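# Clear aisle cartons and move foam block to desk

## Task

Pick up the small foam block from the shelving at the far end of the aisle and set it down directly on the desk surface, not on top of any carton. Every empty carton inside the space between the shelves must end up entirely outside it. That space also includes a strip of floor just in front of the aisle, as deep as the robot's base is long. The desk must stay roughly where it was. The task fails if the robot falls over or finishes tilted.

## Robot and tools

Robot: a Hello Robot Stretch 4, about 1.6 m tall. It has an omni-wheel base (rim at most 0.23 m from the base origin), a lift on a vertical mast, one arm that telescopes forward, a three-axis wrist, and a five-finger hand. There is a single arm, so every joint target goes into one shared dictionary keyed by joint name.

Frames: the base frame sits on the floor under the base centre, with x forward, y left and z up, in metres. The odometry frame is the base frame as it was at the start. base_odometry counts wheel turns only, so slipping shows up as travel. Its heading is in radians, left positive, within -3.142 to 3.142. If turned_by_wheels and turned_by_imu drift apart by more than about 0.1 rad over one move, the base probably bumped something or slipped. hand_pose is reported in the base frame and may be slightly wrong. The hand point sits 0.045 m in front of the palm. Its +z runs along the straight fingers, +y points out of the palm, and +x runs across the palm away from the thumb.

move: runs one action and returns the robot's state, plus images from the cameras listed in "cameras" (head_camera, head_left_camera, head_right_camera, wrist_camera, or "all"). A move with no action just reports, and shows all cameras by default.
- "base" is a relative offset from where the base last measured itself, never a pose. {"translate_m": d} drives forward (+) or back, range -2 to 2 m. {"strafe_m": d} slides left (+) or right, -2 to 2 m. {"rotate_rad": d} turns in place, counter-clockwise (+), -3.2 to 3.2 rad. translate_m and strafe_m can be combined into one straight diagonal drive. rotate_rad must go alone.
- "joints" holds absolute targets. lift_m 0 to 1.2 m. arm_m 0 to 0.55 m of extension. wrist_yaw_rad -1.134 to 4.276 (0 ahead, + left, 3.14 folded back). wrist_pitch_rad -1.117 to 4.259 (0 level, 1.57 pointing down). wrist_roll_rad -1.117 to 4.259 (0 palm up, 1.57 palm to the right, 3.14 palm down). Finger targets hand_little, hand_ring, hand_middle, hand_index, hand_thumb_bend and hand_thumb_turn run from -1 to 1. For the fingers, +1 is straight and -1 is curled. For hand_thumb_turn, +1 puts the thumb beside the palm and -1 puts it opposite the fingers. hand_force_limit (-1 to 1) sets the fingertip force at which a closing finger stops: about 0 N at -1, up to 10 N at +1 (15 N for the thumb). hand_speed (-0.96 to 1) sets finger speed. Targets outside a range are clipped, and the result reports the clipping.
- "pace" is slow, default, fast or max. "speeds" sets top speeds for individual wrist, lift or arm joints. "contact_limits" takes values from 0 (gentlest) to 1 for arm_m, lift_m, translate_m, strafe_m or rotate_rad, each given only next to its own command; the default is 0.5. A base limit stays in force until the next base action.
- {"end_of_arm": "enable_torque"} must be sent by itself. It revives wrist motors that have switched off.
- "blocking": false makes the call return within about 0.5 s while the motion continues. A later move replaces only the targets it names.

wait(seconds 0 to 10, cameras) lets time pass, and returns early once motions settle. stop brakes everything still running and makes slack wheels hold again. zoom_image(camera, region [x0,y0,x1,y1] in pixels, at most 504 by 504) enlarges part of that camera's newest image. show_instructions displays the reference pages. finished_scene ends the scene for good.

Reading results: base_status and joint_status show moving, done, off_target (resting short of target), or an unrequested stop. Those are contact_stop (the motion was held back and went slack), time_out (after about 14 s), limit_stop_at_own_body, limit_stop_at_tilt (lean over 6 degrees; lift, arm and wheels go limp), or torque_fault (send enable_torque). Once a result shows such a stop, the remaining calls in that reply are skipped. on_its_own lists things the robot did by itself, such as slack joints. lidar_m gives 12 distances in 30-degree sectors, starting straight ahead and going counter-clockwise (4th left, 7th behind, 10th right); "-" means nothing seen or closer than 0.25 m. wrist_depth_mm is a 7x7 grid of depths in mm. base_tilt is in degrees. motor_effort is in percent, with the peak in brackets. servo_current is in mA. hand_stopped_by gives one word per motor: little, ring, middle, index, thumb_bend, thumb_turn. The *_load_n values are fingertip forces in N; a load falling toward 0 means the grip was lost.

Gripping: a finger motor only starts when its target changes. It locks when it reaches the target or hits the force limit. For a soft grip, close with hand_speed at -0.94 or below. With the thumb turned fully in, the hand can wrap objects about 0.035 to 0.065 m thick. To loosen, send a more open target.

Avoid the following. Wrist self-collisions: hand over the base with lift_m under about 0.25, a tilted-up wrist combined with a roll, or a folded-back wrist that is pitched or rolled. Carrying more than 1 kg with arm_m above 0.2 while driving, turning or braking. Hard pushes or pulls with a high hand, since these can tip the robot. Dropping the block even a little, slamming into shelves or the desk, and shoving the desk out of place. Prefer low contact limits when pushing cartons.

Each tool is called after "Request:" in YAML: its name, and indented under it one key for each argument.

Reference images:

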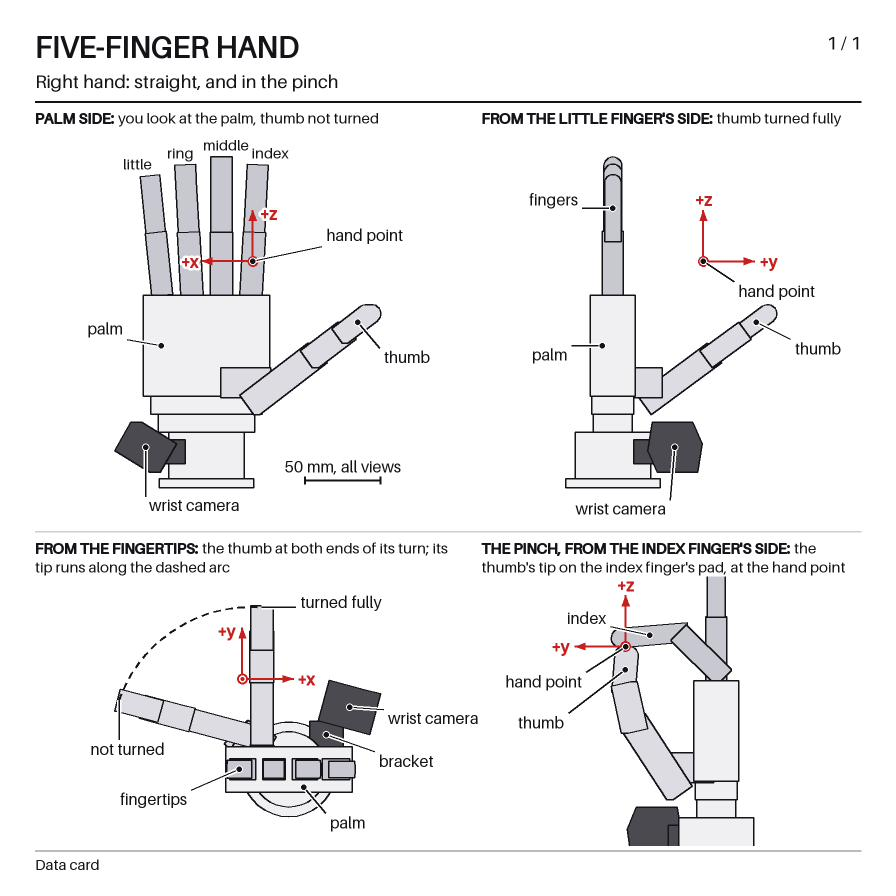

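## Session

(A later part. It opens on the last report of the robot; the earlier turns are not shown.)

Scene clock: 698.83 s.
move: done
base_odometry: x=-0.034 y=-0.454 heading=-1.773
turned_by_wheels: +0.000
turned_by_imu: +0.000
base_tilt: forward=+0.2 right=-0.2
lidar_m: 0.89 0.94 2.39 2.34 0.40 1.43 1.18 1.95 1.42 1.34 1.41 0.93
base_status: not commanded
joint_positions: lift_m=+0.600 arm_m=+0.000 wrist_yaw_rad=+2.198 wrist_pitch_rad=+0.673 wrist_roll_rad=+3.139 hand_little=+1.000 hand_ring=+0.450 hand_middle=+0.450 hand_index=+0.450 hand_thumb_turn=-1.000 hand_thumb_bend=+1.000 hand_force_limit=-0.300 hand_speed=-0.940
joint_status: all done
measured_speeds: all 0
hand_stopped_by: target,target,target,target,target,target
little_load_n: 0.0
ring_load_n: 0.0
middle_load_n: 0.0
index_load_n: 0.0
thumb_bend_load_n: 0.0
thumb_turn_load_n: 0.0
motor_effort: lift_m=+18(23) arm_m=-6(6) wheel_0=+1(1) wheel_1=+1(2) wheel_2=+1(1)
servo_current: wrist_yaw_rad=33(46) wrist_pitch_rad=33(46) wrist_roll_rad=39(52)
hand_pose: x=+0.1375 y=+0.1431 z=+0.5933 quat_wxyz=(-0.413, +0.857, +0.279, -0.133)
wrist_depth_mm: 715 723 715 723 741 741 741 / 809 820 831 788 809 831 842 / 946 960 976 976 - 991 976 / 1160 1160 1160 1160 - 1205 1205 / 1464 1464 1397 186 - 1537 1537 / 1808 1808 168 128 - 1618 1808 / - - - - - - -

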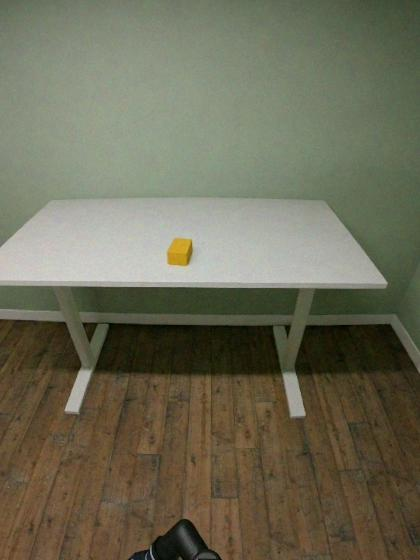

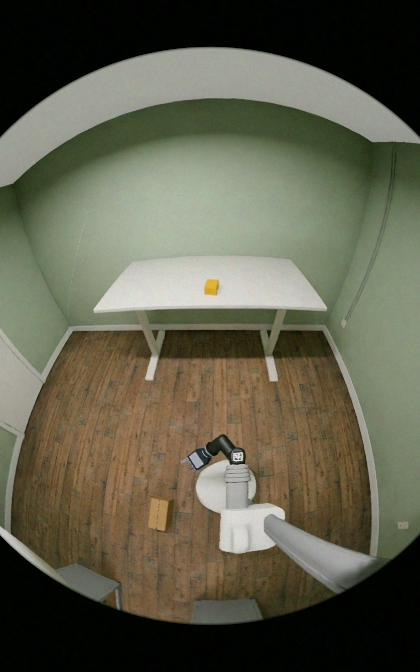

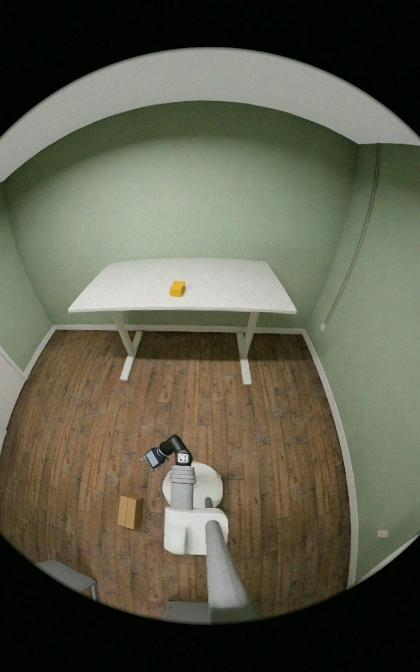

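Request:
move:
  base: {"translate_m": -0.27}

Request:
move:
  base: {"strafe_m": 0.85}
  pace: "slow"
  contact_limits: {"strafe_m": 0.4}
  cameras: ["head_camera","head_left_camera","head_right_camera"]

Scene clock: 707.33 s.
move: done
base_odometry: x=+0.020 y=-0.190 heading=-1.773
turned_by_wheels: +0.000
turned_by_imu: -0.003
base_tilt: forward=+0.2 right=-0.1
lidar_m: 1.16 1.20 0.40 0.38 0.40 1.21 0.92 0.94 1.43 1.36 1.40 1.21
base_status: done
joint_positions: lift_m=+0.600 arm_m=+0.000 wrist_yaw_rad=+2.198 wrist_pitch_rad=+0.673 wrist_roll_rad=+3.139 hand_little=+1.000 hand_ring=+0.450 hand_middle=+0.450 hand_index=+0.450 hand_thumb_turn=-1.000 hand_thumb_bend=+1.000 hand_force_limit=-0.300 hand_speed=-0.940
joint_status: not commanded
measured_speeds: all 0
hand_stopped_by: target,target,target,target,target,target
little_load_n: 0.0
ring_load_n: 0.0
middle_load_n: 0.0
index_load_n: 0.0
thumb_bend_load_n: 0.0
thumb_turn_load_n: 0.0
motor_effort: lift_m=+17(18) arm_m=-6(6) wheel_0=-1(6) wheel_1=-1(9) wheel_2=-1(9)
servo_current: wrist_yaw_rad=33(46) wrist_pitch_rad=39(46) wrist_roll_rad=39(52)
hand_pose: x=+0.1374 y=+0.1431 z=+0.5933 quat_wxyz=(-0.413, +0.857, +0.279, -0.133)
wrist_depth_mm: 715 723 699 707 741 741 732 / 809 820 654 634 820 842 831 / 946 976 960 723 - 991 991 / 1160 1160 1160 1138 - 1205 1229 / 1499 1464 1430 186 - 1537 1576 / 1921 1983 168 128 - 1537 1983 / - - - - - - -
pictures: none

Scene clock: 717.00 s.
move: done
base_odometry: x=+0.853 y=-0.361 heading=-1.774
turned_by_wheels: +0.000
turned_by_imu: +0.002
base_tilt: forward=+0.2 right=-0.2
lidar_m: 1.15 2.01 0.25 0.25 0.25 0.96 0.91 1.14 1.33 2.20 1.67 1.19
base_status: done
joint_positions: lift_m=+0.600 arm_m=+0.000 wrist_yaw_rad=+2.198 wrist_pitch_rad=+0.673 wrist_roll_rad=+3.139 hand_little=+1.000 hand_ring=+0.450 hand_middle=+0.450 hand_index=+0.450 hand_thumb_turn=-1.000 hand_thumb_bend=+1.000 hand_force_limit=-0.300 hand_speed=-0.940
joint_status: not commanded
measured_speeds: all 0
hand_stopped_by: target,target,target,target,target,target
little_load_n: 0.0
ring_load_n: 0.0
middle_load_n: 0.0
index_load_n: -0.5
thumb_bend_load_n: 0.0
thumb_turn_load_n: 0.0
motor_effort: lift_m=+17(18) arm_m=-6(6) wheel_0=-2(7) wheel_1=+1(11) wheel_2=-1(6)
servo_current: wrist_yaw_rad=33(46) wrist_pitch_rad=33(46) wrist_roll_rad=46(52)
contact_limits: strafe_m 0.4
hand_pose: x=+0.1374 y=+0.1431 z=+0.5933 quat_wxyz=(-0.413, +0.857, +0.279, -0.133)
wrist_depth_mm: 723 723 715 530 549 732 732 / 809 820 831 788 809 842 831 / 946 960 960 976 - 991 976 / 1138 1160 1160 1138 - 1182 1160 / - 1397 1397 186 - 1537 1537 / - - 130 128 - - - / 1160 - - - - - -

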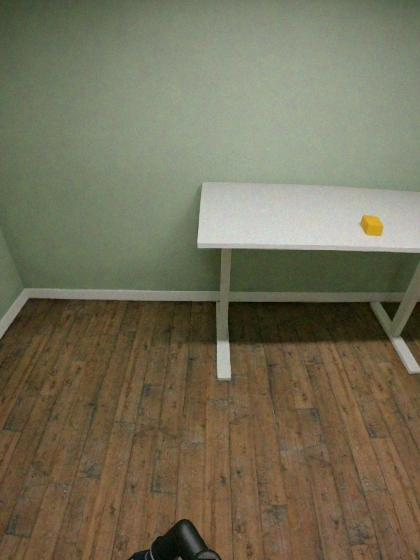

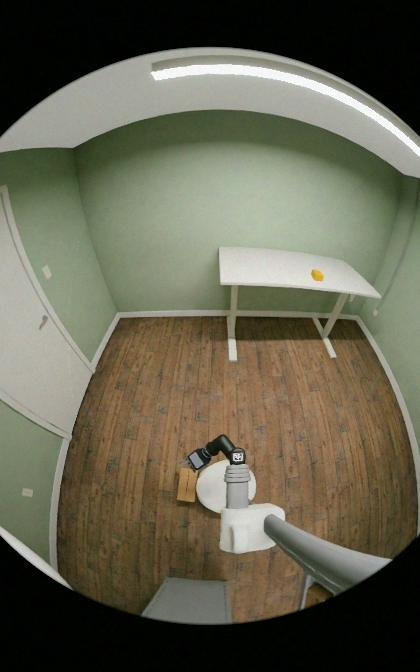

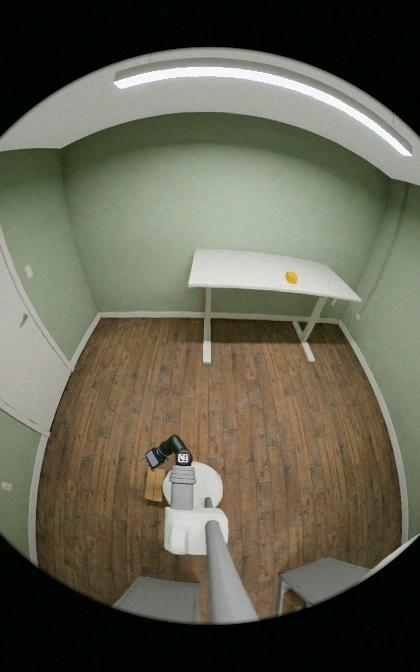

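Request:
move:
  base: {"strafe_m": -0.35}

Request:
move:
  base: {"rotate_rad": 3.12}
  cameras: ["head_camera","head_left_camera","head_right_camera"]

Scene clock: 743.83 s.
move: done
base_odometry: x=+0.510 y=-0.290 heading=-1.774
turned_by_wheels: +0.000
turned_by_imu: -0.001
base_tilt: forward=+0.2 right=-0.1
lidar_m: 1.14 1.22 1.91 0.52 1.93 0.97 1.22 0.97 1.95 1.85 1.91 1.22
base_status: done
joint_positions: lift_m=+0.600 arm_m=+0.000 wrist_yaw_rad=+2.198 wrist_pitch_rad=+0.673 wrist_roll_rad=+3.139 hand_little=+1.000 hand_ring=+0.450 hand_middle=+0.450 hand_index=+0.450 hand_thumb_turn=-1.000 hand_thumb_bend=+1.000 hand_force_limit=-0.300 hand_speed=-0.940
joint_status: not commanded
measured_speeds: all 0
hand_stopped_by: target,target,target,target,target,target
little_load_n: 0.0
ring_load_n: 0.0
middle_load_n: -0.5
index_load_n: 0.0
thumb_bend_load_n: 0.0
thumb_turn_load_n: 0.0
motor_effort: lift_m=+17(18) arm_m=-6(6) wheel_0=-1(9) wheel_1=+0(12) wheel_2=-1(3)
servo_current: wrist_yaw_rad=33(46) wrist_pitch_rad=39(46) wrist_roll_rad=39(52)
hand_pose: x=+0.1374 y=+0.1431 z=+0.5933 quat_wxyz=(-0.413, +0.857, +0.279, -0.133)
wrist_depth_mm: 707 715 715 723 750 750 732 / 820 831 798 778 809 842 831 / 960 960 759 831 - 991 991 / 1160 1138 1205 831 - 1182 1138 / 1464 1464 1397 186 - - - / - 1661 169 129 - - - / 1464 - - - - - -
pictures: none

Scene clock: 746.73 s.
move: done
base_odometry: x=+0.510 y=-0.290 heading=+1.346
turned_by_wheels: +3.120
turned_by_imu: +3.074
base_tilt: forward=+0.2 right=-0.2
lidar_m: 1.03 0.96 1.96 1.86 1.91 1.23 1.18 1.18 1.94 0.53 1.92 0.97
base_status: done
joint_positions: lift_m=+0.600 arm_m=+0.000 wrist_yaw_rad=+2.198 wrist_pitch_rad=+0.673 wrist_roll_rad=+3.139 hand_little=+1.000 hand_ring=+0.450 hand_middle=+0.450 hand_index=+0.450 hand_thumb_turn=-1.000 hand_thumb_bend=+1.000 hand_force_limit=-0.300 hand_speed=-0.940
joint_status: not commanded
measured_speeds: all 0
hand_stopped_by: target,target,target,target,target,target
little_load_n: 0.0
ring_load_n: 0.0
middle_load_n: 0.0
index_load_n: 0.0
thumb_bend_load_n: 0.0
thumb_turn_load_n: 0.0
motor_effort: lift_m=+17(18) arm_m=-6(6) wheel_0=+0(7) wheel_1=+1(13) wheel_2=+1(9)
servo_current: wrist_yaw_rad=33(46) wrist_pitch_rad=33(46) wrist_roll_rad=46(52)
hand_pose: x=+0.1374 y=+0.1431 z=+0.5933 quat_wxyz=(-0.413, +0.857, +0.279, -0.133)
wrist_depth_mm: 715 723 715 707 750 741 750 / 798 809 820 778 809 831 831 / 946 960 991 976 - 976 976 / 1138 1160 1160 1138 - 1182 1205 / 1464 1464 1397 186 - 1537 1576 / - 1756 168 128 - 1808 1921 / - - - - - - -

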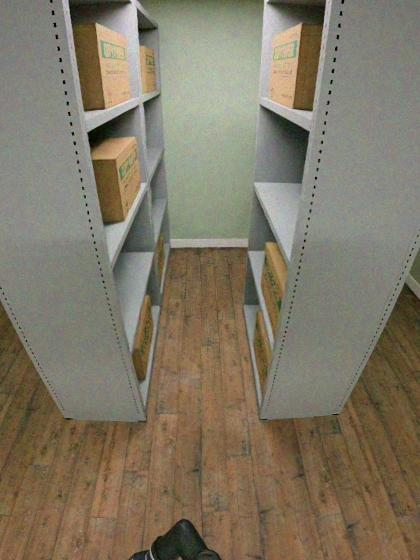

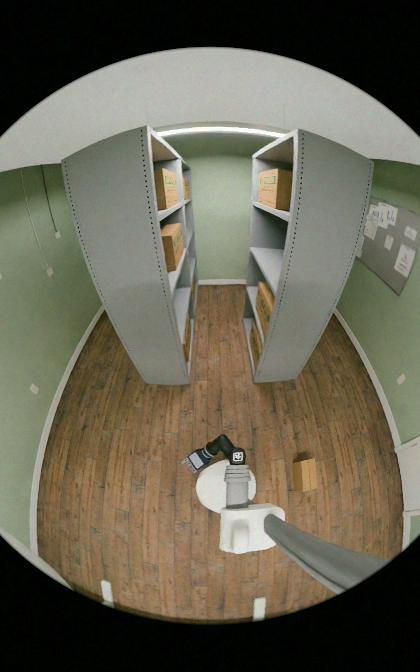

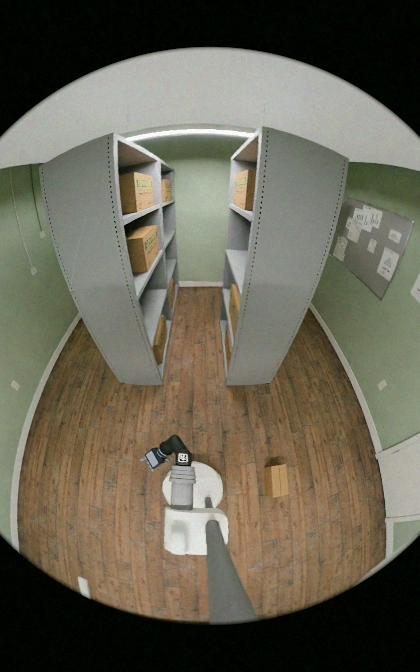

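Request:
move:
  base: {"rotate_rad": 0.012}

Request:
move:
  base: {"strafe_m": 0.03, "translate_m": 1.2}
  contact_limits: {"translate_m": 0.25}

Request:
move:
  base: {"translate_m": 0.6}
  contact_limits: {"translate_m": 0.25}
  cameras: ["head_camera","head_left_camera","head_right_camera"]

Scene clock: 761.93 s.
move: done
base_odometry: x=+0.510 y=-0.290 heading=+1.359
turned_by_wheels: +0.012
turned_by_imu: +0.013
base_tilt: forward=+0.2 right=-0.2
lidar_m: 1.08 0.96 1.96 1.86 1.93 1.27 1.15 1.23 1.93 0.52 1.94 0.97
base_status: done
joint_positions: lift_m=+0.600 arm_m=+0.000 wrist_yaw_rad=+2.199 wrist_pitch_rad=+0.673 wrist_roll_rad=+3.139 hand_little=+1.000 hand_ring=+0.450 hand_middle=+0.450 hand_index=+0.450 hand_thumb_turn=-1.000 hand_thumb_bend=+1.000 hand_force_limit=-0.300 hand_speed=-0.940
joint_status: not commanded
measured_speeds: all 0
hand_stopped_by: target,target,target,target,target,target
little_load_n: 0.0
ring_load_n: 0.0
middle_load_n: 0.0
index_load_n: 0.0
thumb_bend_load_n: 0.0
thumb_turn_load_n: 0.0
motor_effort: lift_m=+18(18) arm_m=-6(6) wheel_0=+0(5) wheel_1=+1(8) wheel_2=+1(3)
servo_current: wrist_yaw_rad=39(39) wrist_pitch_rad=39(46) wrist_roll_rad=39(52)
hand_pose: x=+0.1374 y=+0.1431 z=+0.5933 quat_wxyz=(-0.413, +0.857, +0.279, -0.133)
wrist_depth_mm: 715 715 715 715 759 741 741 / 809 820 831 778 831 831 842 / 946 946 960 976 - 991 991 / 1182 1160 1160 1160 - 1205 1182 / 1464 1430 1397 186 - 1499 1576 / - 1756 168 128 - 1863 1863 / - - - - - - -
pictures: none

Scene clock: 767.43 s.
move: done
base_odometry: x=+0.733 y=+0.889 heading=+1.359
turned_by_wheels: +0.000
turned_by_imu: +0.000
base_tilt: forward=+0.2 right=-0.2
lidar_m: 1.31 0.45 0.30 0.26 0.31 2.87 3.18 1.21 0.30 0.27 0.29 0.41
base_status: done
joint_positions: lift_m=+0.600 arm_m=+0.000 wrist_yaw_rad=+2.199 wrist_pitch_rad=+0.673 wrist_roll_rad=+3.139 hand_little=+1.000 hand_ring=+0.450 hand_middle=+0.450 hand_index=+0.450 hand_thumb_turn=-1.000 hand_thumb_bend=+1.000 hand_force_limit=-0.300 hand_speed=-0.940
joint_status: not commanded
measured_speeds: all 0
hand_stopped_by: target,target,target,target,target,target
little_load_n: 0.0
ring_load_n: 0.0
middle_load_n: 0.0
index_load_n: -0.5
thumb_bend_load_n: 0.0
thumb_turn_load_n: 0.0
motor_effort: lift_m=+18(19) arm_m=-6(6) wheel_0=+0(7) wheel_1=+0(11) wheel_2=+1(10)
servo_current: wrist_yaw_rad=33(46) wrist_pitch_rad=39(46) wrist_roll_rad=39(59)
contact_limits: translate_m 0.25
hand_pose: x=+0.1374 y=+0.1431 z=+0.5932 quat_wxyz=(-0.413, +0.857, +0.279, -0.133)
wrist_depth_mm: 357 407 504 609 741 741 741 / 402 407 442 500 788 831 831 / 439 480 484 488 - 976 991 / 263 289 535 564 - 1205 1205 / 334 336 330 186 - 1576 1537 / 455 421 164 128 - - - / - - - - - - -
pictures: none

Scene clock: 770.93 s.
move: done
base_odometry: x=+0.859 y=+1.476 heading=+1.359
turned_by_wheels: +0.000
turned_by_imu: -0.003
base_tilt: forward=+0.2 right=-0.2
lidar_m: 0.97 0.46 0.31 0.28 0.30 0.43 - 0.43 0.26 0.25 0.46 1.02
base_status: done
joint_positions: lift_m=+0.600 arm_m=+0.000 wrist_yaw_rad=+2.199 wrist_pitch_rad=+0.673 wrist_roll_rad=+3.139 hand_little=+1.000 hand_ring=+0.450 hand_middle=+0.450 hand_index=+0.450 hand_thumb_turn=-1.000 hand_thumb_bend=+1.000 hand_force_limit=-0.300 hand_speed=-0.940
joint_status: not commanded
measured_speeds: all 0
hand_stopped_by: target,target,target,target,target,target
little_load_n: 0.0
ring_load_n: 0.0
middle_load_n: 0.0
index_load_n: 0.0
thumb_bend_load_n: 0.0
thumb_turn_load_n: 0.0
motor_effort: lift_m=+18(19) arm_m=-6(6) wheel_0=+0(7) wheel_1=+0(10) wheel_2=-1(9)
servo_current: wrist_yaw_rad=39(46) wrist_pitch_rad=33(46) wrist_roll_rad=46(52)
contact_limits: translate_m 0.25
hand_pose: x=+0.1374 y=+0.1430 z=+0.5932 quat_wxyz=(-0.413, +0.857, +0.279, -0.133)
wrist_depth_mm: 370 433 535 640 741 750 750 / 402 415 517 117 809 831 831 / 452 477 517 452 - 946 991 / 274 297 382 415 - 691 1098 / 334 336 336 186 - 715 - / 424 397 163 128 - - - / 564 - - - - - -

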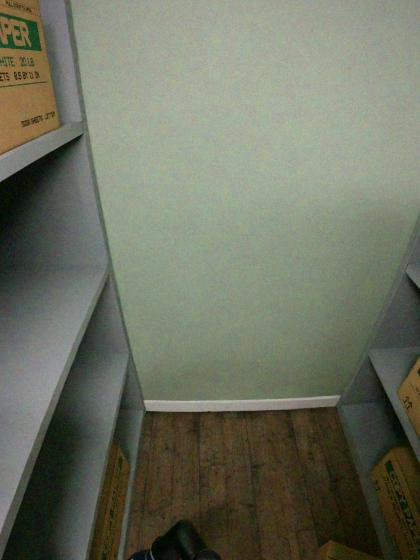

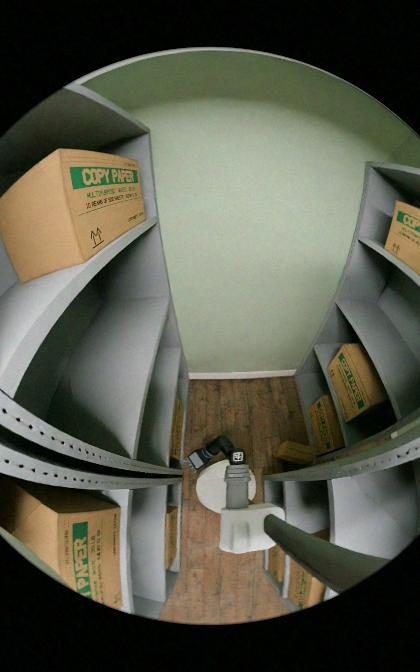

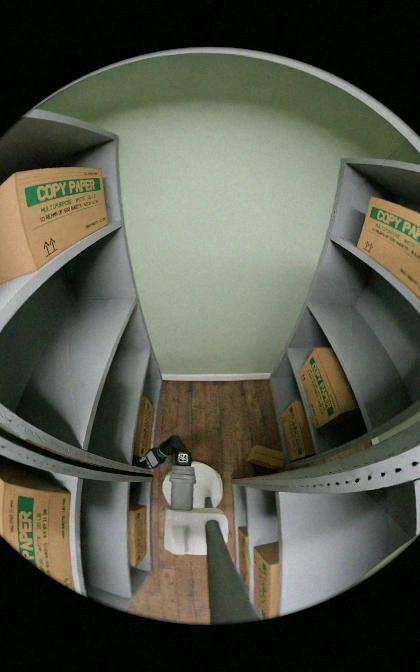

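Request:
zoom_image:
  camera: "head_left_camera"
  region: [220, 380, 380, 520]

Request:
zoom_image:
  camera: "head_right_camera"
  region: [200, 370, 360, 510]

Scaled by 3.150 from the camera's image (finer frame: 600x960).

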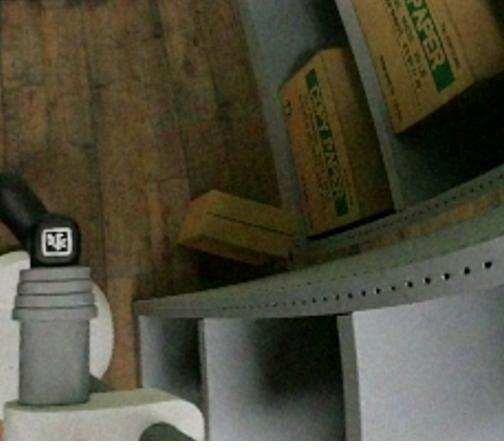

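Scaled by 3.150 from the camera's image (finer frame: 600x960).

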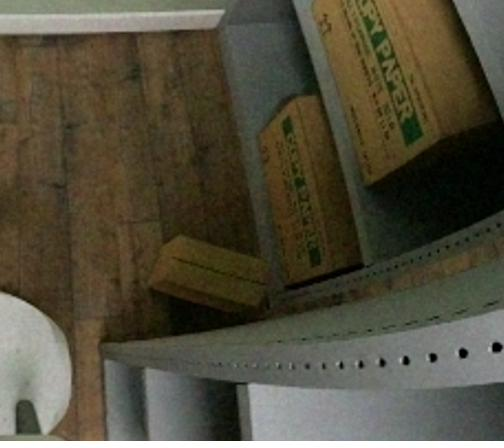

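Request:
move:
  base: {"translate_m": 0.62}
  contact_limits: {"translate_m": 0.25}

Request:
move:
  base: {"rotate_rad": -2.52}
  contact_limits: {"rotate_rad": 0.3}

Request:
move:
  joints: {"wrist_yaw_rad": 0, "wrist_pitch_rad": 1.57, "wrist_roll_rad": 2.83, "hand_speed": 0, "hand_thumb_turn": 1, "hand_index": 1, "hand_middle": 1, "hand_ring": 1}
  cameras: ["all"]

Scene clock: 946.23 s.
move: done
base_odometry: x=+0.990 y=+2.082 heading=+1.359
turned_by_wheels: +0.000
turned_by_imu: -0.001
base_tilt: forward=+0.2 right=-0.2
lidar_m: 0.36 0.38 0.32 0.31 0.32 0.47 1.20 0.60 0.55 0.69 0.59 0.39
base_status: done
joint_positions: lift_m=+0.600 arm_m=+0.000 wrist_yaw_rad=+2.199 wrist_pitch_rad=+0.673 wrist_roll_rad=+3.139 hand_little=+1.000 hand_ring=+0.450 hand_middle=+0.450 hand_index=+0.450 hand_thumb_turn=-1.000 hand_thumb_bend=+1.000 hand_force_limit=-0.300 hand_speed=-0.940
joint_status: not commanded
measured_speeds: all 0
hand_stopped_by: target,target,target,target,target,target
little_load_n: 0.0
ring_load_n: 0.0
middle_load_n: 0.0
index_load_n: 0.0
thumb_bend_load_n: 0.0
thumb_turn_load_n: 0.0
motor_effort: lift_m=+18(19) arm_m=-6(6) wheel_0=+0(7) wheel_1=+0(9) wheel_2=+2(9)
servo_current: wrist_yaw_rad=39(46) wrist_pitch_rad=39(46) wrist_roll_rad=46(52)
contact_limits: translate_m 0.25
hand_pose: x=+0.1374 y=+0.1430 z=+0.5932 quat_wxyz=(-0.413, +0.857, +0.279, -0.133)
wrist_depth_mm: 373 - - 683 741 741 732 / 407 - - 574 809 831 831 / 436 - 768 580 - 917 991 / 283 306 668 564 - 723 - / 334 336 349 186 - - - / 427 397 164 128 - - - / 574 - - - - - 615
pictures: none

Scene clock: 948.77 s.
move: done
base_odometry: x=+0.990 y=+2.082 heading=-1.161
turned_by_wheels: -2.520
turned_by_imu: -2.482
base_tilt: forward=+0.2 right=-0.2
lidar_m: 0.57 0.53 0.70 0.52 0.37 0.36 0.38 0.31 0.29 0.34 0.51 0.80
base_status: done
joint_positions: lift_m=+0.600 arm_m=+0.000 wrist_yaw_rad=+2.199 wrist_pitch_rad=+0.673 wrist_roll_rad=+3.139 hand_little=+1.000 hand_ring=+0.450 hand_middle=+0.450 hand_index=+0.450 hand_thumb_turn=-1.000 hand_thumb_bend=+1.000 hand_force_limit=-0.300 hand_speed=-0.940
joint_status: not commanded
measured_speeds: all 0
hand_stopped_by: target,target,target,target,target,target
little_load_n: 0.0
ring_load_n: 0.0
middle_load_n: 0.0
index_load_n: 0.0
thumb_bend_load_n: 0.0
thumb_turn_load_n: 0.0
motor_effort: lift_m=+18(19) arm_m=-6(7) wheel_0=+2(7) wheel_1=+3(13) wheel_2=-1(7)
servo_current: wrist_yaw_rad=33(46) wrist_pitch_rad=39(46) wrist_roll_rad=46(46)
contact_limits: rotate_rad 0.3
hand_pose: x=+0.1374 y=+0.1430 z=+0.5932 quat_wxyz=(-0.413, +0.857, +0.279, -0.133)
wrist_depth_mm: 676 723 715 715 750 741 - / - 798 820 778 - - - / - 904 931 - - - - / - 891 - - - - - / - - - 187 - - - / - 715 130 128 - - - / - - - - - - -
pictures: none

Scene clock: 950.60 s.
move: done
base_odometry: x=+0.990 y=+2.082 heading=-1.161
turned_by_wheels: +0.000
turned_by_imu: +0.000
base_tilt: forward=+0.1 right=-0.2
lidar_m: 0.54 0.55 0.70 0.50 0.38 0.36 0.40 0.32 0.30 0.33 0.51 0.80
base_status: not commanded
joint_positions: lift_m=+0.600 arm_m=+0.000 wrist_yaw_rad=+0.002 wrist_pitch_rad=+1.569 wrist_roll_rad=+2.832 hand_little=+1.000 hand_ring=+1.000 hand_middle=+1.000 hand_index=+1.000 hand_thumb_turn=+1.000 hand_thumb_bend=+1.000 hand_force_limit=-0.300 hand_speed=+0.000
joint_status: all done
measured_speeds: all 0
hand_stopped_by: target,target,target,target,target,target
little_load_n: 0.0
ring_load_n: 0.0
middle_load_n: 0.0
index_load_n: 0.0
thumb_bend_load_n: -0.5
thumb_turn_load_n: 0.0
motor_effort: lift_m=+19(19) arm_m=-6(7) wheel_0=+2(2) wheel_1=+3(3) wheel_2=-1(1)
servo_current: wrist_yaw_rad=39(91) wrist_pitch_rad=46(78) wrist_roll_rad=46(65)
contact_limits: rotate_rad 0.3
hand_pose: x=+0.1050 y=-0.0766 z=+0.5568 quat_wxyz=(-0.001, +0.808, -0.589, +0.001)
wrist_depth_mm: 433 539 715 715 - - - / 496 609 715 - - - 715 / 609 723 715 - - - 715 / 732 723 723 - - - 723 / 750 741 723 723 723 732 - / 750 750 168 128 - - - / 750 732 - - - - -
pictures: head_camera, head_left_camera, head_right_camera, wrist_camera
wrist_camera: T_world_to_cam=[[-0.27646, 0.96089, -0.01627, 0.12609], [0.96003, 0.27691, 0.04084, -0.10787], [0.04375, -0.00433, -0.99903, 0.71079]] pos_world=[0.10732, -0.08821, 0.71656]

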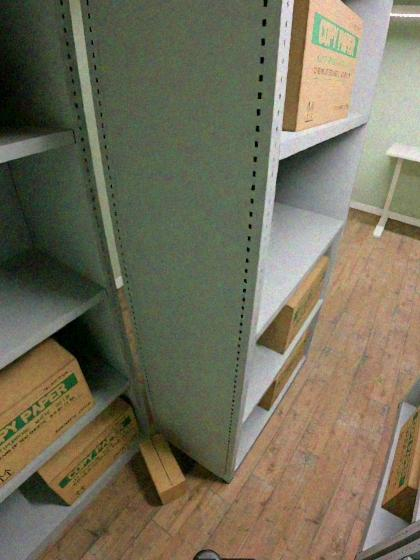

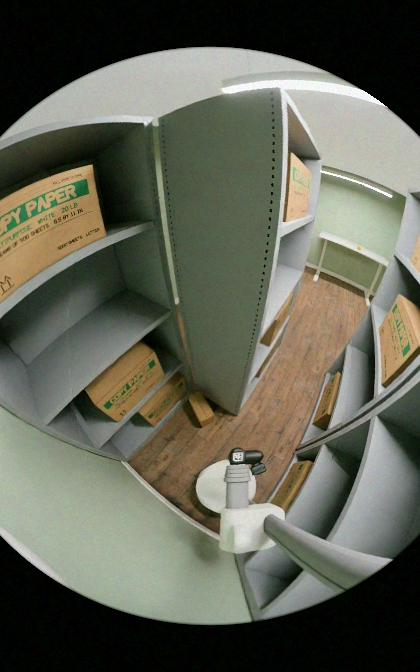

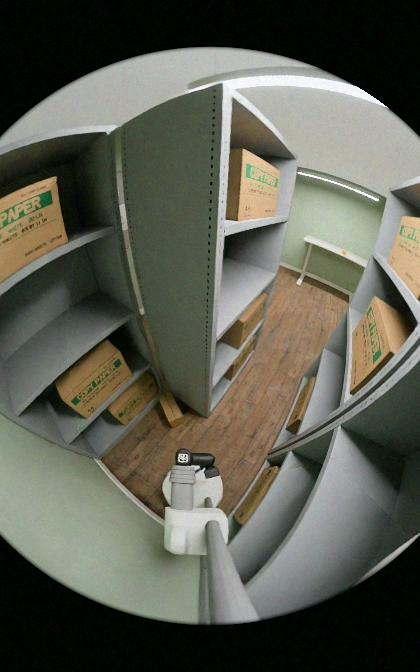

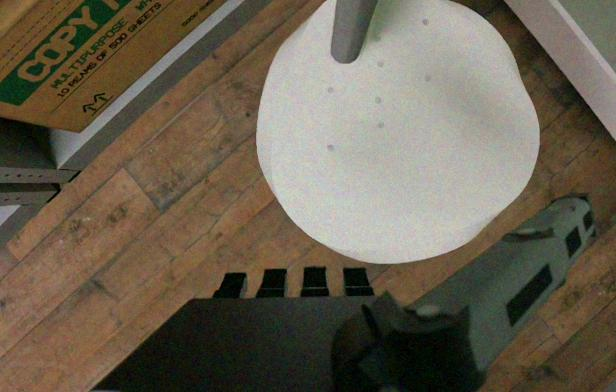

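Request:
zoom_image:
  camera: "head_camera"
  region: [90, 380, 250, 540]

Scaled by 3.150 from the camera's image (finer frame: 1200x1600).

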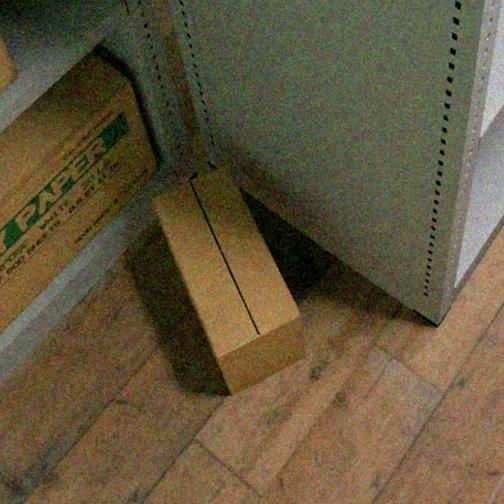

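Request:
move:
  base: {"rotate_rad": -0.2725}
  contact_limits: {"rotate_rad": 0.3}

Request:
move:
  base: {"translate_m": 0.112, "strafe_m": 0.39}
  contact_limits: {"translate_m": 0.2}
  pace: "slow"

Request:
move:
  joints: {"wrist_yaw_rad": 0.76, "wrist_pitch_rad": 0.67, "wrist_roll_rad": 3.14, "hand_index": 0, "hand_middle": 0, "hand_ring": 0, "hand_little": 0, "arm_m": 0.2}
  speeds: {"arm_m": 0.2}
  contact_limits: {"arm_m": 0.1}
  cameras: ["all"]

Scene clock: 1053.00 s.
move: done
base_odometry: x=+0.990 y=+2.082 heading=-1.433
turned_by_wheels: -0.272
turned_by_imu: -0.269
base_tilt: forward=+0.2 right=-0.2
lidar_m: 0.59 0.54 0.67 0.68 0.43 0.36 0.37 0.38 0.30 0.31 0.36 0.80
base_status: done
joint_positions: lift_m=+0.600 arm_m=+0.000 wrist_yaw_rad=+0.002 wrist_pitch_rad=+1.569 wrist_roll_rad=+2.832 hand_little=+1.000 hand_ring=+1.000 hand_middle=+1.000 hand_index=+1.000 hand_thumb_turn=+1.000 hand_thumb_bend=+1.000 hand_force_limit=-0.300 hand_speed=+0.000
joint_status: not commanded
measured_speeds: all 0
hand_stopped_by: target,target,target,target,target,target
little_load_n: 0.0
ring_load_n: 0.0
middle_load_n: 0.0
index_load_n: 0.0
thumb_bend_load_n: 0.0
thumb_turn_load_n: 0.0
motor_effort: lift_m=+18(19) arm_m=-6(7) wheel_0=+1(8) wheel_1=-1(10) wheel_2=+2(6)
servo_current: wrist_yaw_rad=39(39) wrist_pitch_rad=39(46) wrist_roll_rad=33(52)
contact_limits: rotate_rad 0.3
hand_pose: x=+0.1050 y=-0.0766 z=+0.5568 quat_wxyz=(-0.001, +0.808, -0.589, +0.001)
wrist_depth_mm: 370 469 668 715 - - 707 / 402 525 715 - - - 707 / 449 597 723 - - - 715 / 512 732 732 - - - 715 / 609 741 723 723 732 723 - / 741 732 168 128 - - - / 741 741 - - - - -
pictures: none

Scene clock: 1058.30 s.
move: done
base_odometry: x=+1.392 y=+2.024 heading=-1.433
turned_by_wheels: +0.000
turned_by_imu: -0.001
base_tilt: forward=+0.2 right=-0.2
lidar_m: 0.33 0.33 0.29 0.31 0.40 0.35 0.35 0.45 0.70 0.72 0.89 0.37
base_status: done
joint_positions: lift_m=+0.600 arm_m=+0.000 wrist_yaw_rad=+0.002 wrist_pitch_rad=+1.569 wrist_roll_rad=+2.832 hand_little=+1.000 hand_ring=+1.000 hand_middle=+1.000 hand_index=+1.000 hand_thumb_turn=+1.000 hand_thumb_bend=+1.000 hand_force_limit=-0.300 hand_speed=+0.000
joint_status: not commanded
measured_speeds: all 0
hand_stopped_by: target,target,target,target,target,target
little_load_n: 0.0
ring_load_n: 0.0
middle_load_n: 0.0
index_load_n: 0.0
thumb_bend_load_n: 0.0
thumb_turn_load_n: 0.0
motor_effort: lift_m=+18(19) arm_m=-6(7) wheel_0=+0(6) wheel_1=+2(10) wheel_2=-1(4)
servo_current: wrist_yaw_rad=39(52) wrist_pitch_rad=39(46) wrist_roll_rad=33(59)
contact_limits: translate_m 0.2
hand_pose: x=+0.1050 y=-0.0766 z=+0.5568 quat_wxyz=(-0.001, +0.808, -0.589, +0.001)
wrist_depth_mm: 723 715 723 715 - - - / 732 723 715 - - - 707 / 732 723 723 - - - 715 / 732 732 732 - - - 676 / 741 732 723 732 732 723 - / 732 732 168 128 - - - / 750 750 - - - - -
pictures: none

Scene clock: 1060.10 s.
move: done
base_odometry: x=+1.392 y=+2.024 heading=-1.433
turned_by_wheels: +0.000
turned_by_imu: +0.000
base_tilt: forward=+0.2 right=-0.2
lidar_m: 0.34 0.32 0.29 0.28 0.39 0.35 0.36 0.44 0.69 0.72 0.88 0.36
base_status: not commanded
joint_positions: lift_m=+0.600 arm_m=+0.200 wrist_yaw_rad=+0.758 wrist_pitch_rad=+0.676 wrist_roll_rad=+3.138 hand_little=+0.000 hand_ring=+0.000 hand_middle=+0.000 hand_index=+0.000 hand_thumb_turn=+1.000 hand_thumb_bend=+1.000 hand_force_limit=-0.300 hand_speed=+0.000
joint_status: all done
measured_speeds: all 0
hand_stopped_by: target,target,target,target,target,target
little_load_n: 0.0
ring_load_n: 0.0
middle_load_n: 0.0
index_load_n: 0.0
thumb_bend_load_n: 0.0
thumb_turn_load_n: 0.0
motor_effort: lift_m=+18(19) arm_m=+7(10) wheel_0=+1(1) wheel_1=+1(2) wheel_2=-1(1)
servo_current: wrist_yaw_rad=33(98) wrist_pitch_rad=46(130) wrist_roll_rad=39(72)
contact_limits: arm_m 0.1; translate_m 0.2
hand_pose: x=+0.5078 y=+0.0515 z=+0.5928 quat_wxyz=(-0.397, +0.829, -0.355, +0.172)
wrist_depth_mm: 180 231 343 517 433 368 357 / 168 219 317 442 413 410 410 / 161 206 289 382 484 452 242 / 150 193 234 176 277 268 258 / 143 182 175 172 319 324 - / 139 167 152 128 - - - / 135 149 - - - - -
pictures: head_camera, head_left_camera, head_right_camera, wrist_camera
wrist_camera: T_world_to_cam=[[-0.66488, 0.74684, 0.01265, 0.30602], [0.45161, 0.38844, 0.80322, -0.73101], [0.59497, 0.53976, -0.59554, 0.18247]] pos_world=[0.42503, -0.04309, 0.69196]

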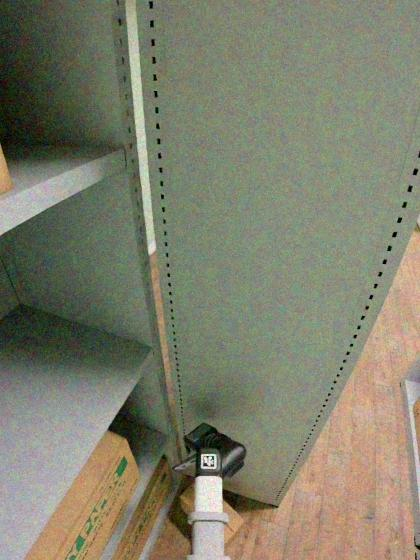

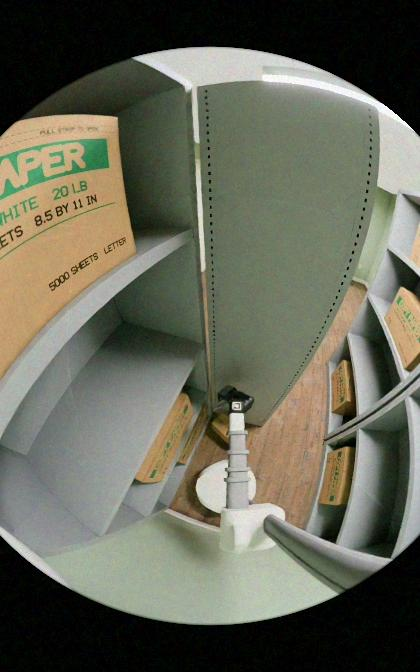

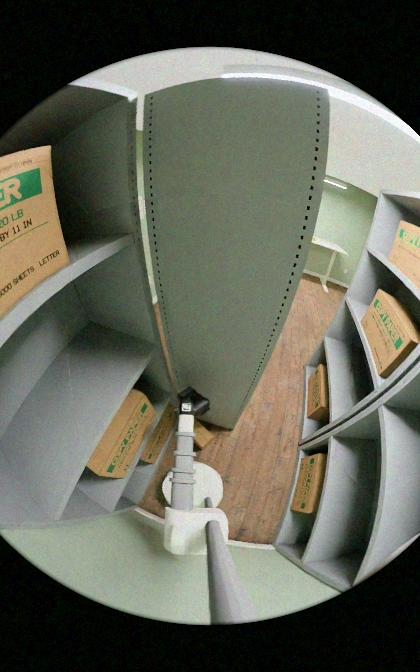

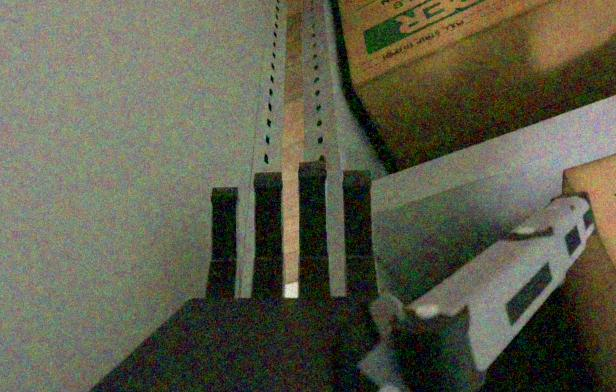

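Request:
move:
  joints: {"wrist_pitch_rad": 1.4}
  cameras: ["wrist_camera","head_left_camera"]

Scene clock: 1065.23 s.
move: done
base_odometry: x=+1.392 y=+2.024 heading=-1.433
turned_by_wheels: +0.000
turned_by_imu: +0.000
base_tilt: forward=+0.2 right=-0.2
lidar_m: 0.31 0.34 0.31 0.30 0.38 0.33 0.36 0.44 0.71 0.72 0.90 0.40
base_status: not commanded
joint_positions: lift_m=+0.600 arm_m=+0.200 wrist_yaw_rad=+0.758 wrist_pitch_rad=+1.399 wrist_roll_rad=+3.138 hand_little=+0.000 hand_ring=+0.000 hand_middle=+0.000 hand_index=+0.000 hand_thumb_turn=+1.000 hand_thumb_bend=+1.000 hand_force_limit=-0.300 hand_speed=+0.000
joint_status: all done
measured_speeds: all 0
hand_stopped_by: target,target,target,target,target,target
little_load_n: 0.0
ring_load_n: 0.0
middle_load_n: 0.0
index_load_n: 0.0
thumb_bend_load_n: 0.0
thumb_turn_load_n: 0.0
motor_effort: lift_m=+18(19) arm_m=+7(7) wheel_0=+1(1) wheel_1=+1(2) wheel_2=-1(1)
servo_current: wrist_yaw_rad=46(46) wrist_pitch_rad=33(59) wrist_roll_rad=39(46)
contact_limits: arm_m 0.1; translate_m 0.2
hand_pose: x=+0.3941 y=-0.0560 z=+0.5499 quat_wxyz=(-0.079, +0.916, -0.392, +0.034)
wrist_depth_mm: 661 668 668 661 668 - - / 315 525 683 683 691 585 - / 273 399 699 521 707 699 707 / 244 343 462 177 723 715 603 / 220 300 175 172 603 591 - / 204 263 153 128 - - - / 188 216 - - - - -
pictures: head_left_camera, wrist_camera
wrist_camera: T_world_to_cam=[[-0.66431, 0.74738, -0.01057, 0.3239], [0.72943, 0.65131, 0.20911, -0.37151], [0.16316, 0.13121, -0.97784, 0.64014]] pos_world=[0.38171, -0.0841, 0.70706]

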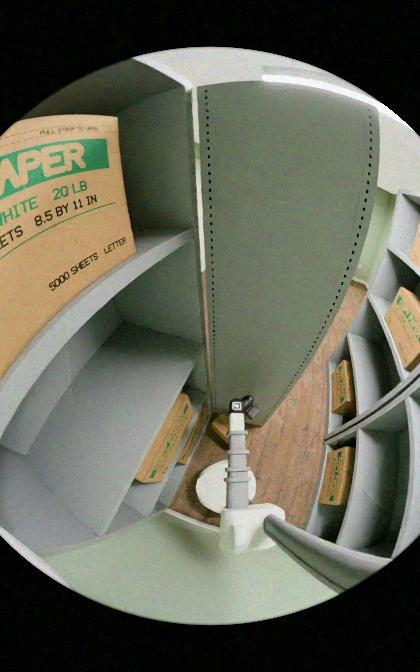

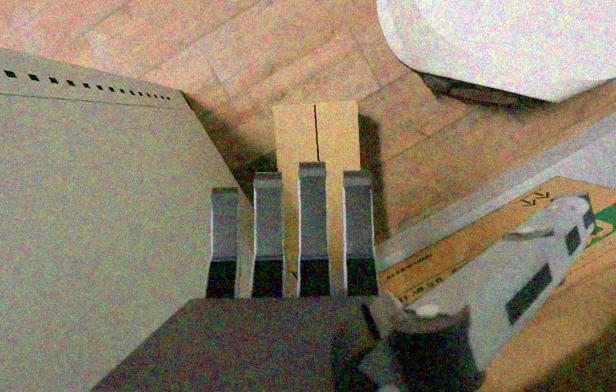

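Request:
move:
  base: {"rotate_rad": 0.1885}
  joints: {"wrist_yaw_rad": 0.5375, "arm_m": 0.215}
  contact_limits: {"rotate_rad": 0.3}
  pace: "slow"
  cameras: ["wrist_camera","head_camera"]

Scene clock: 1111.10 s.
move: done
base_odometry: x=+1.392 y=+2.024 heading=-1.245
turned_by_wheels: +0.188
turned_by_imu: +0.184
base_tilt: forward=+0.2 right=-0.1
lidar_m: 0.36 0.31 0.30 0.32 0.37 0.33 0.34 0.51 0.71 0.74 1.01 0.32
base_status: done
joint_positions: lift_m=+0.600 arm_m=+0.215 wrist_yaw_rad=+0.540 wrist_pitch_rad=+1.399 wrist_roll_rad=+3.138 hand_little=+0.000 hand_ring=+0.000 hand_middle=+0.000 hand_index=+0.000 hand_thumb_turn=+1.000 hand_thumb_bend=+1.000 hand_force_limit=-0.300 hand_speed=+0.000
joint_status: all done
measured_speeds: all 0
hand_stopped_by: target,target,target,target,target,target
little_load_n: 0.0
ring_load_n: 0.0
middle_load_n: 0.0
index_load_n: 0.0
thumb_bend_load_n: 0.0
thumb_turn_load_n: 0.0
motor_effort: lift_m=+18(18) arm_m=+7(9) wheel_0=-2(5) wheel_1=+0(7) wheel_2=+0(5)
servo_current: wrist_yaw_rad=46(59) wrist_pitch_rad=39(46) wrist_roll_rad=52(59)
contact_limits: rotate_rad 0.3
hand_pose: x=+0.3964 y=-0.0598 z=+0.5499 quat_wxyz=(-0.074, +0.868, -0.490, +0.042)
wrist_depth_mm: 661 668 668 661 - - - / 357 539 683 512 683 676 676 / 310 445 707 530 699 691 549 / 270 379 492 177 634 539 459 / 241 325 175 173 477 452 - / 224 281 153 128 - - - / 205 235 - - - - -
pictures: head_camera, wrist_camera
wrist_camera: T_world_to_cam=[[-0.48706, 0.87331, -0.01054, 0.26547], [0.85306, 0.47828, 0.20868, -0.42972], [0.18728, 0.09265, -0.97793, 0.62846]] pos_world=[0.37818, -0.08454, 0.70706]

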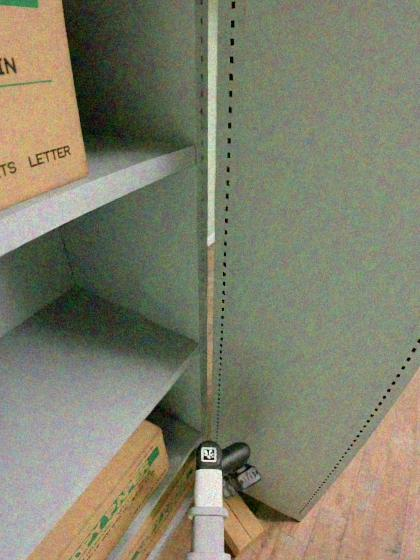

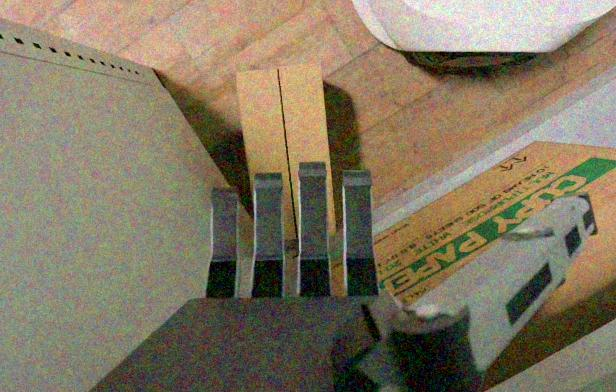

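Request:
zoom_image:
  camera: "wrist_camera"
  region: [200, 50, 420, 310]

Scaled by 1.938.

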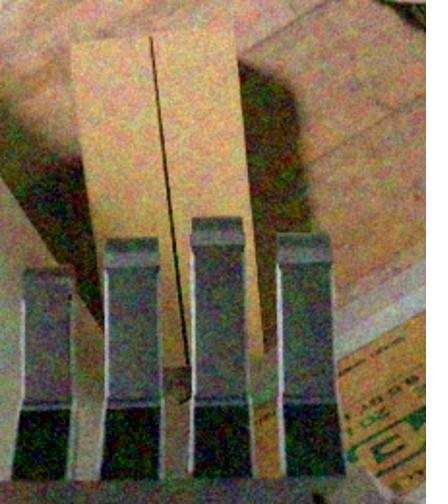

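Request:
move:
  joints: {"wrist_yaw_rad": 0.58, "arm_m": 0.199, "wrist_pitch_rad": 0.67}

Request:
move:
  joints: {"lift_m": 0.28}
  cameras: ["wrist_camera","head_camera", "head_left_camera"]

Scene clock: 1142.67 s.
move: done
base_odometry: x=+1.392 y=+2.024 heading=-1.245
turned_by_wheels: +0.000
turned_by_imu: +0.000
base_tilt: forward=+0.2 right=-0.2
lidar_m: 0.38 0.30 0.30 0.33 0.37 0.35 0.37 0.50 0.69 0.75 1.06 0.31
base_status: not commanded
joint_positions: lift_m=+0.600 arm_m=+0.199 wrist_yaw_rad=+0.578 wrist_pitch_rad=+0.677 wrist_roll_rad=+3.139 hand_little=+0.000 hand_ring=+0.000 hand_middle=+0.000 hand_index=+0.000 hand_thumb_turn=+1.000 hand_thumb_bend=+1.000 hand_force_limit=-0.300 hand_speed=+0.000
joint_status: all done
measured_speeds: all 0
hand_stopped_by: target,target,target,target,target,target
little_load_n: 0.0
ring_load_n: 0.0
middle_load_n: 0.0
index_load_n: 0.0
thumb_bend_load_n: 0.0
thumb_turn_load_n: -0.5
motor_effort: lift_m=+18(19) arm_m=-7(8) wheel_0=-2(2) wheel_1=-1(1) wheel_2=+0(0)
servo_current: wrist_yaw_rad=26(59) wrist_pitch_rad=39(130) wrist_roll_rad=39(59)
contact_limits: rotate_rad 0.3
hand_pose: x=+0.5141 y=+0.0261 z=+0.5927 quat_wxyz=(-0.380, +0.794, -0.428, +0.206)
wrist_depth_mm: 208 265 397 394 364 366 353 / 206 260 353 397 399 219 196 / 187 245 310 256 231 221 - / 178 229 268 177 256 268 - / 173 216 173 172 319 324 - / 164 198 152 128 - - - / 158 - - - - - -
pictures: none

Scene clock: 1145.00 s.
move: done
base_odometry: x=+1.392 y=+2.024 heading=-1.245
turned_by_wheels: +0.000
turned_by_imu: +0.000
base_tilt: forward=+0.3 right=-0.2
lidar_m: 0.38 0.31 0.28 0.33 0.38 0.35 0.38 0.52 0.69 0.75 1.05 0.33
base_status: not commanded
joint_positions: lift_m=+0.280 arm_m=+0.199 wrist_yaw_rad=+0.578 wrist_pitch_rad=+0.676 wrist_roll_rad=+3.139 hand_little=+0.000 hand_ring=+0.000 hand_middle=+0.000 hand_index=+0.000 hand_thumb_turn=+1.000 hand_thumb_bend=+1.000 hand_force_limit=-0.300 hand_speed=+0.000
joint_status: all done
measured_speeds: all 0
hand_stopped_by: target,target,target,target,target,target
little_load_n: 0.0
ring_load_n: 0.0
middle_load_n: 0.0
index_load_n: 0.0
thumb_bend_load_n: 0.0
thumb_turn_load_n: 0.0
motor_effort: lift_m=+17(21) arm_m=-7(7) wheel_0=-2(2) wheel_1=-1(1) wheel_2=+0(0)
servo_current: wrist_yaw_rad=39(52) wrist_pitch_rad=46(52) wrist_roll_rad=20(52)
contact_limits: rotate_rad 0.3
hand_pose: x=+0.5141 y=+0.0261 z=+0.2728 quat_wxyz=(-0.380, +0.793, -0.428, +0.207)
wrist_depth_mm: 209 234 196 198 306 267 236 / 205 251 342 332 285 241 215 / 187 245 312 294 253 216 196 / 178 229 268 177 220 198 - / 173 216 173 171 200 189 - / 165 199 153 128 186 - - / 158 - - - - - -
pictures: head_camera, head_left_camera, wrist_camera
wrist_camera: T_world_to_cam=[[-0.52041, 0.85382, 0.01285, 0.25612], [0.51404, 0.30123, 0.80313, -0.49684], [0.68186, 0.42457, -0.59566, -0.03973]] pos_world=[0.41578, -0.05215, 0.37207]

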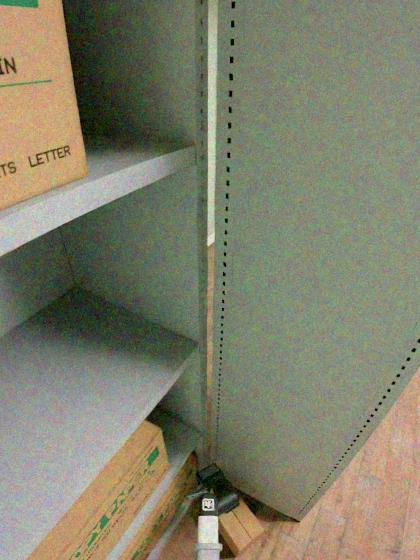

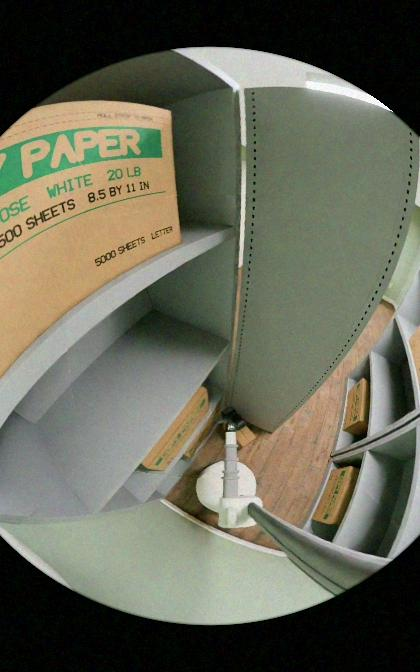

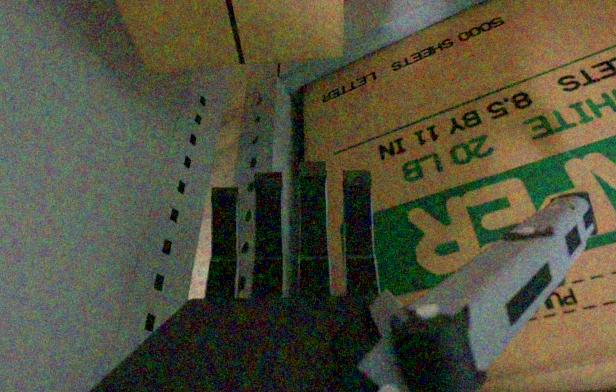

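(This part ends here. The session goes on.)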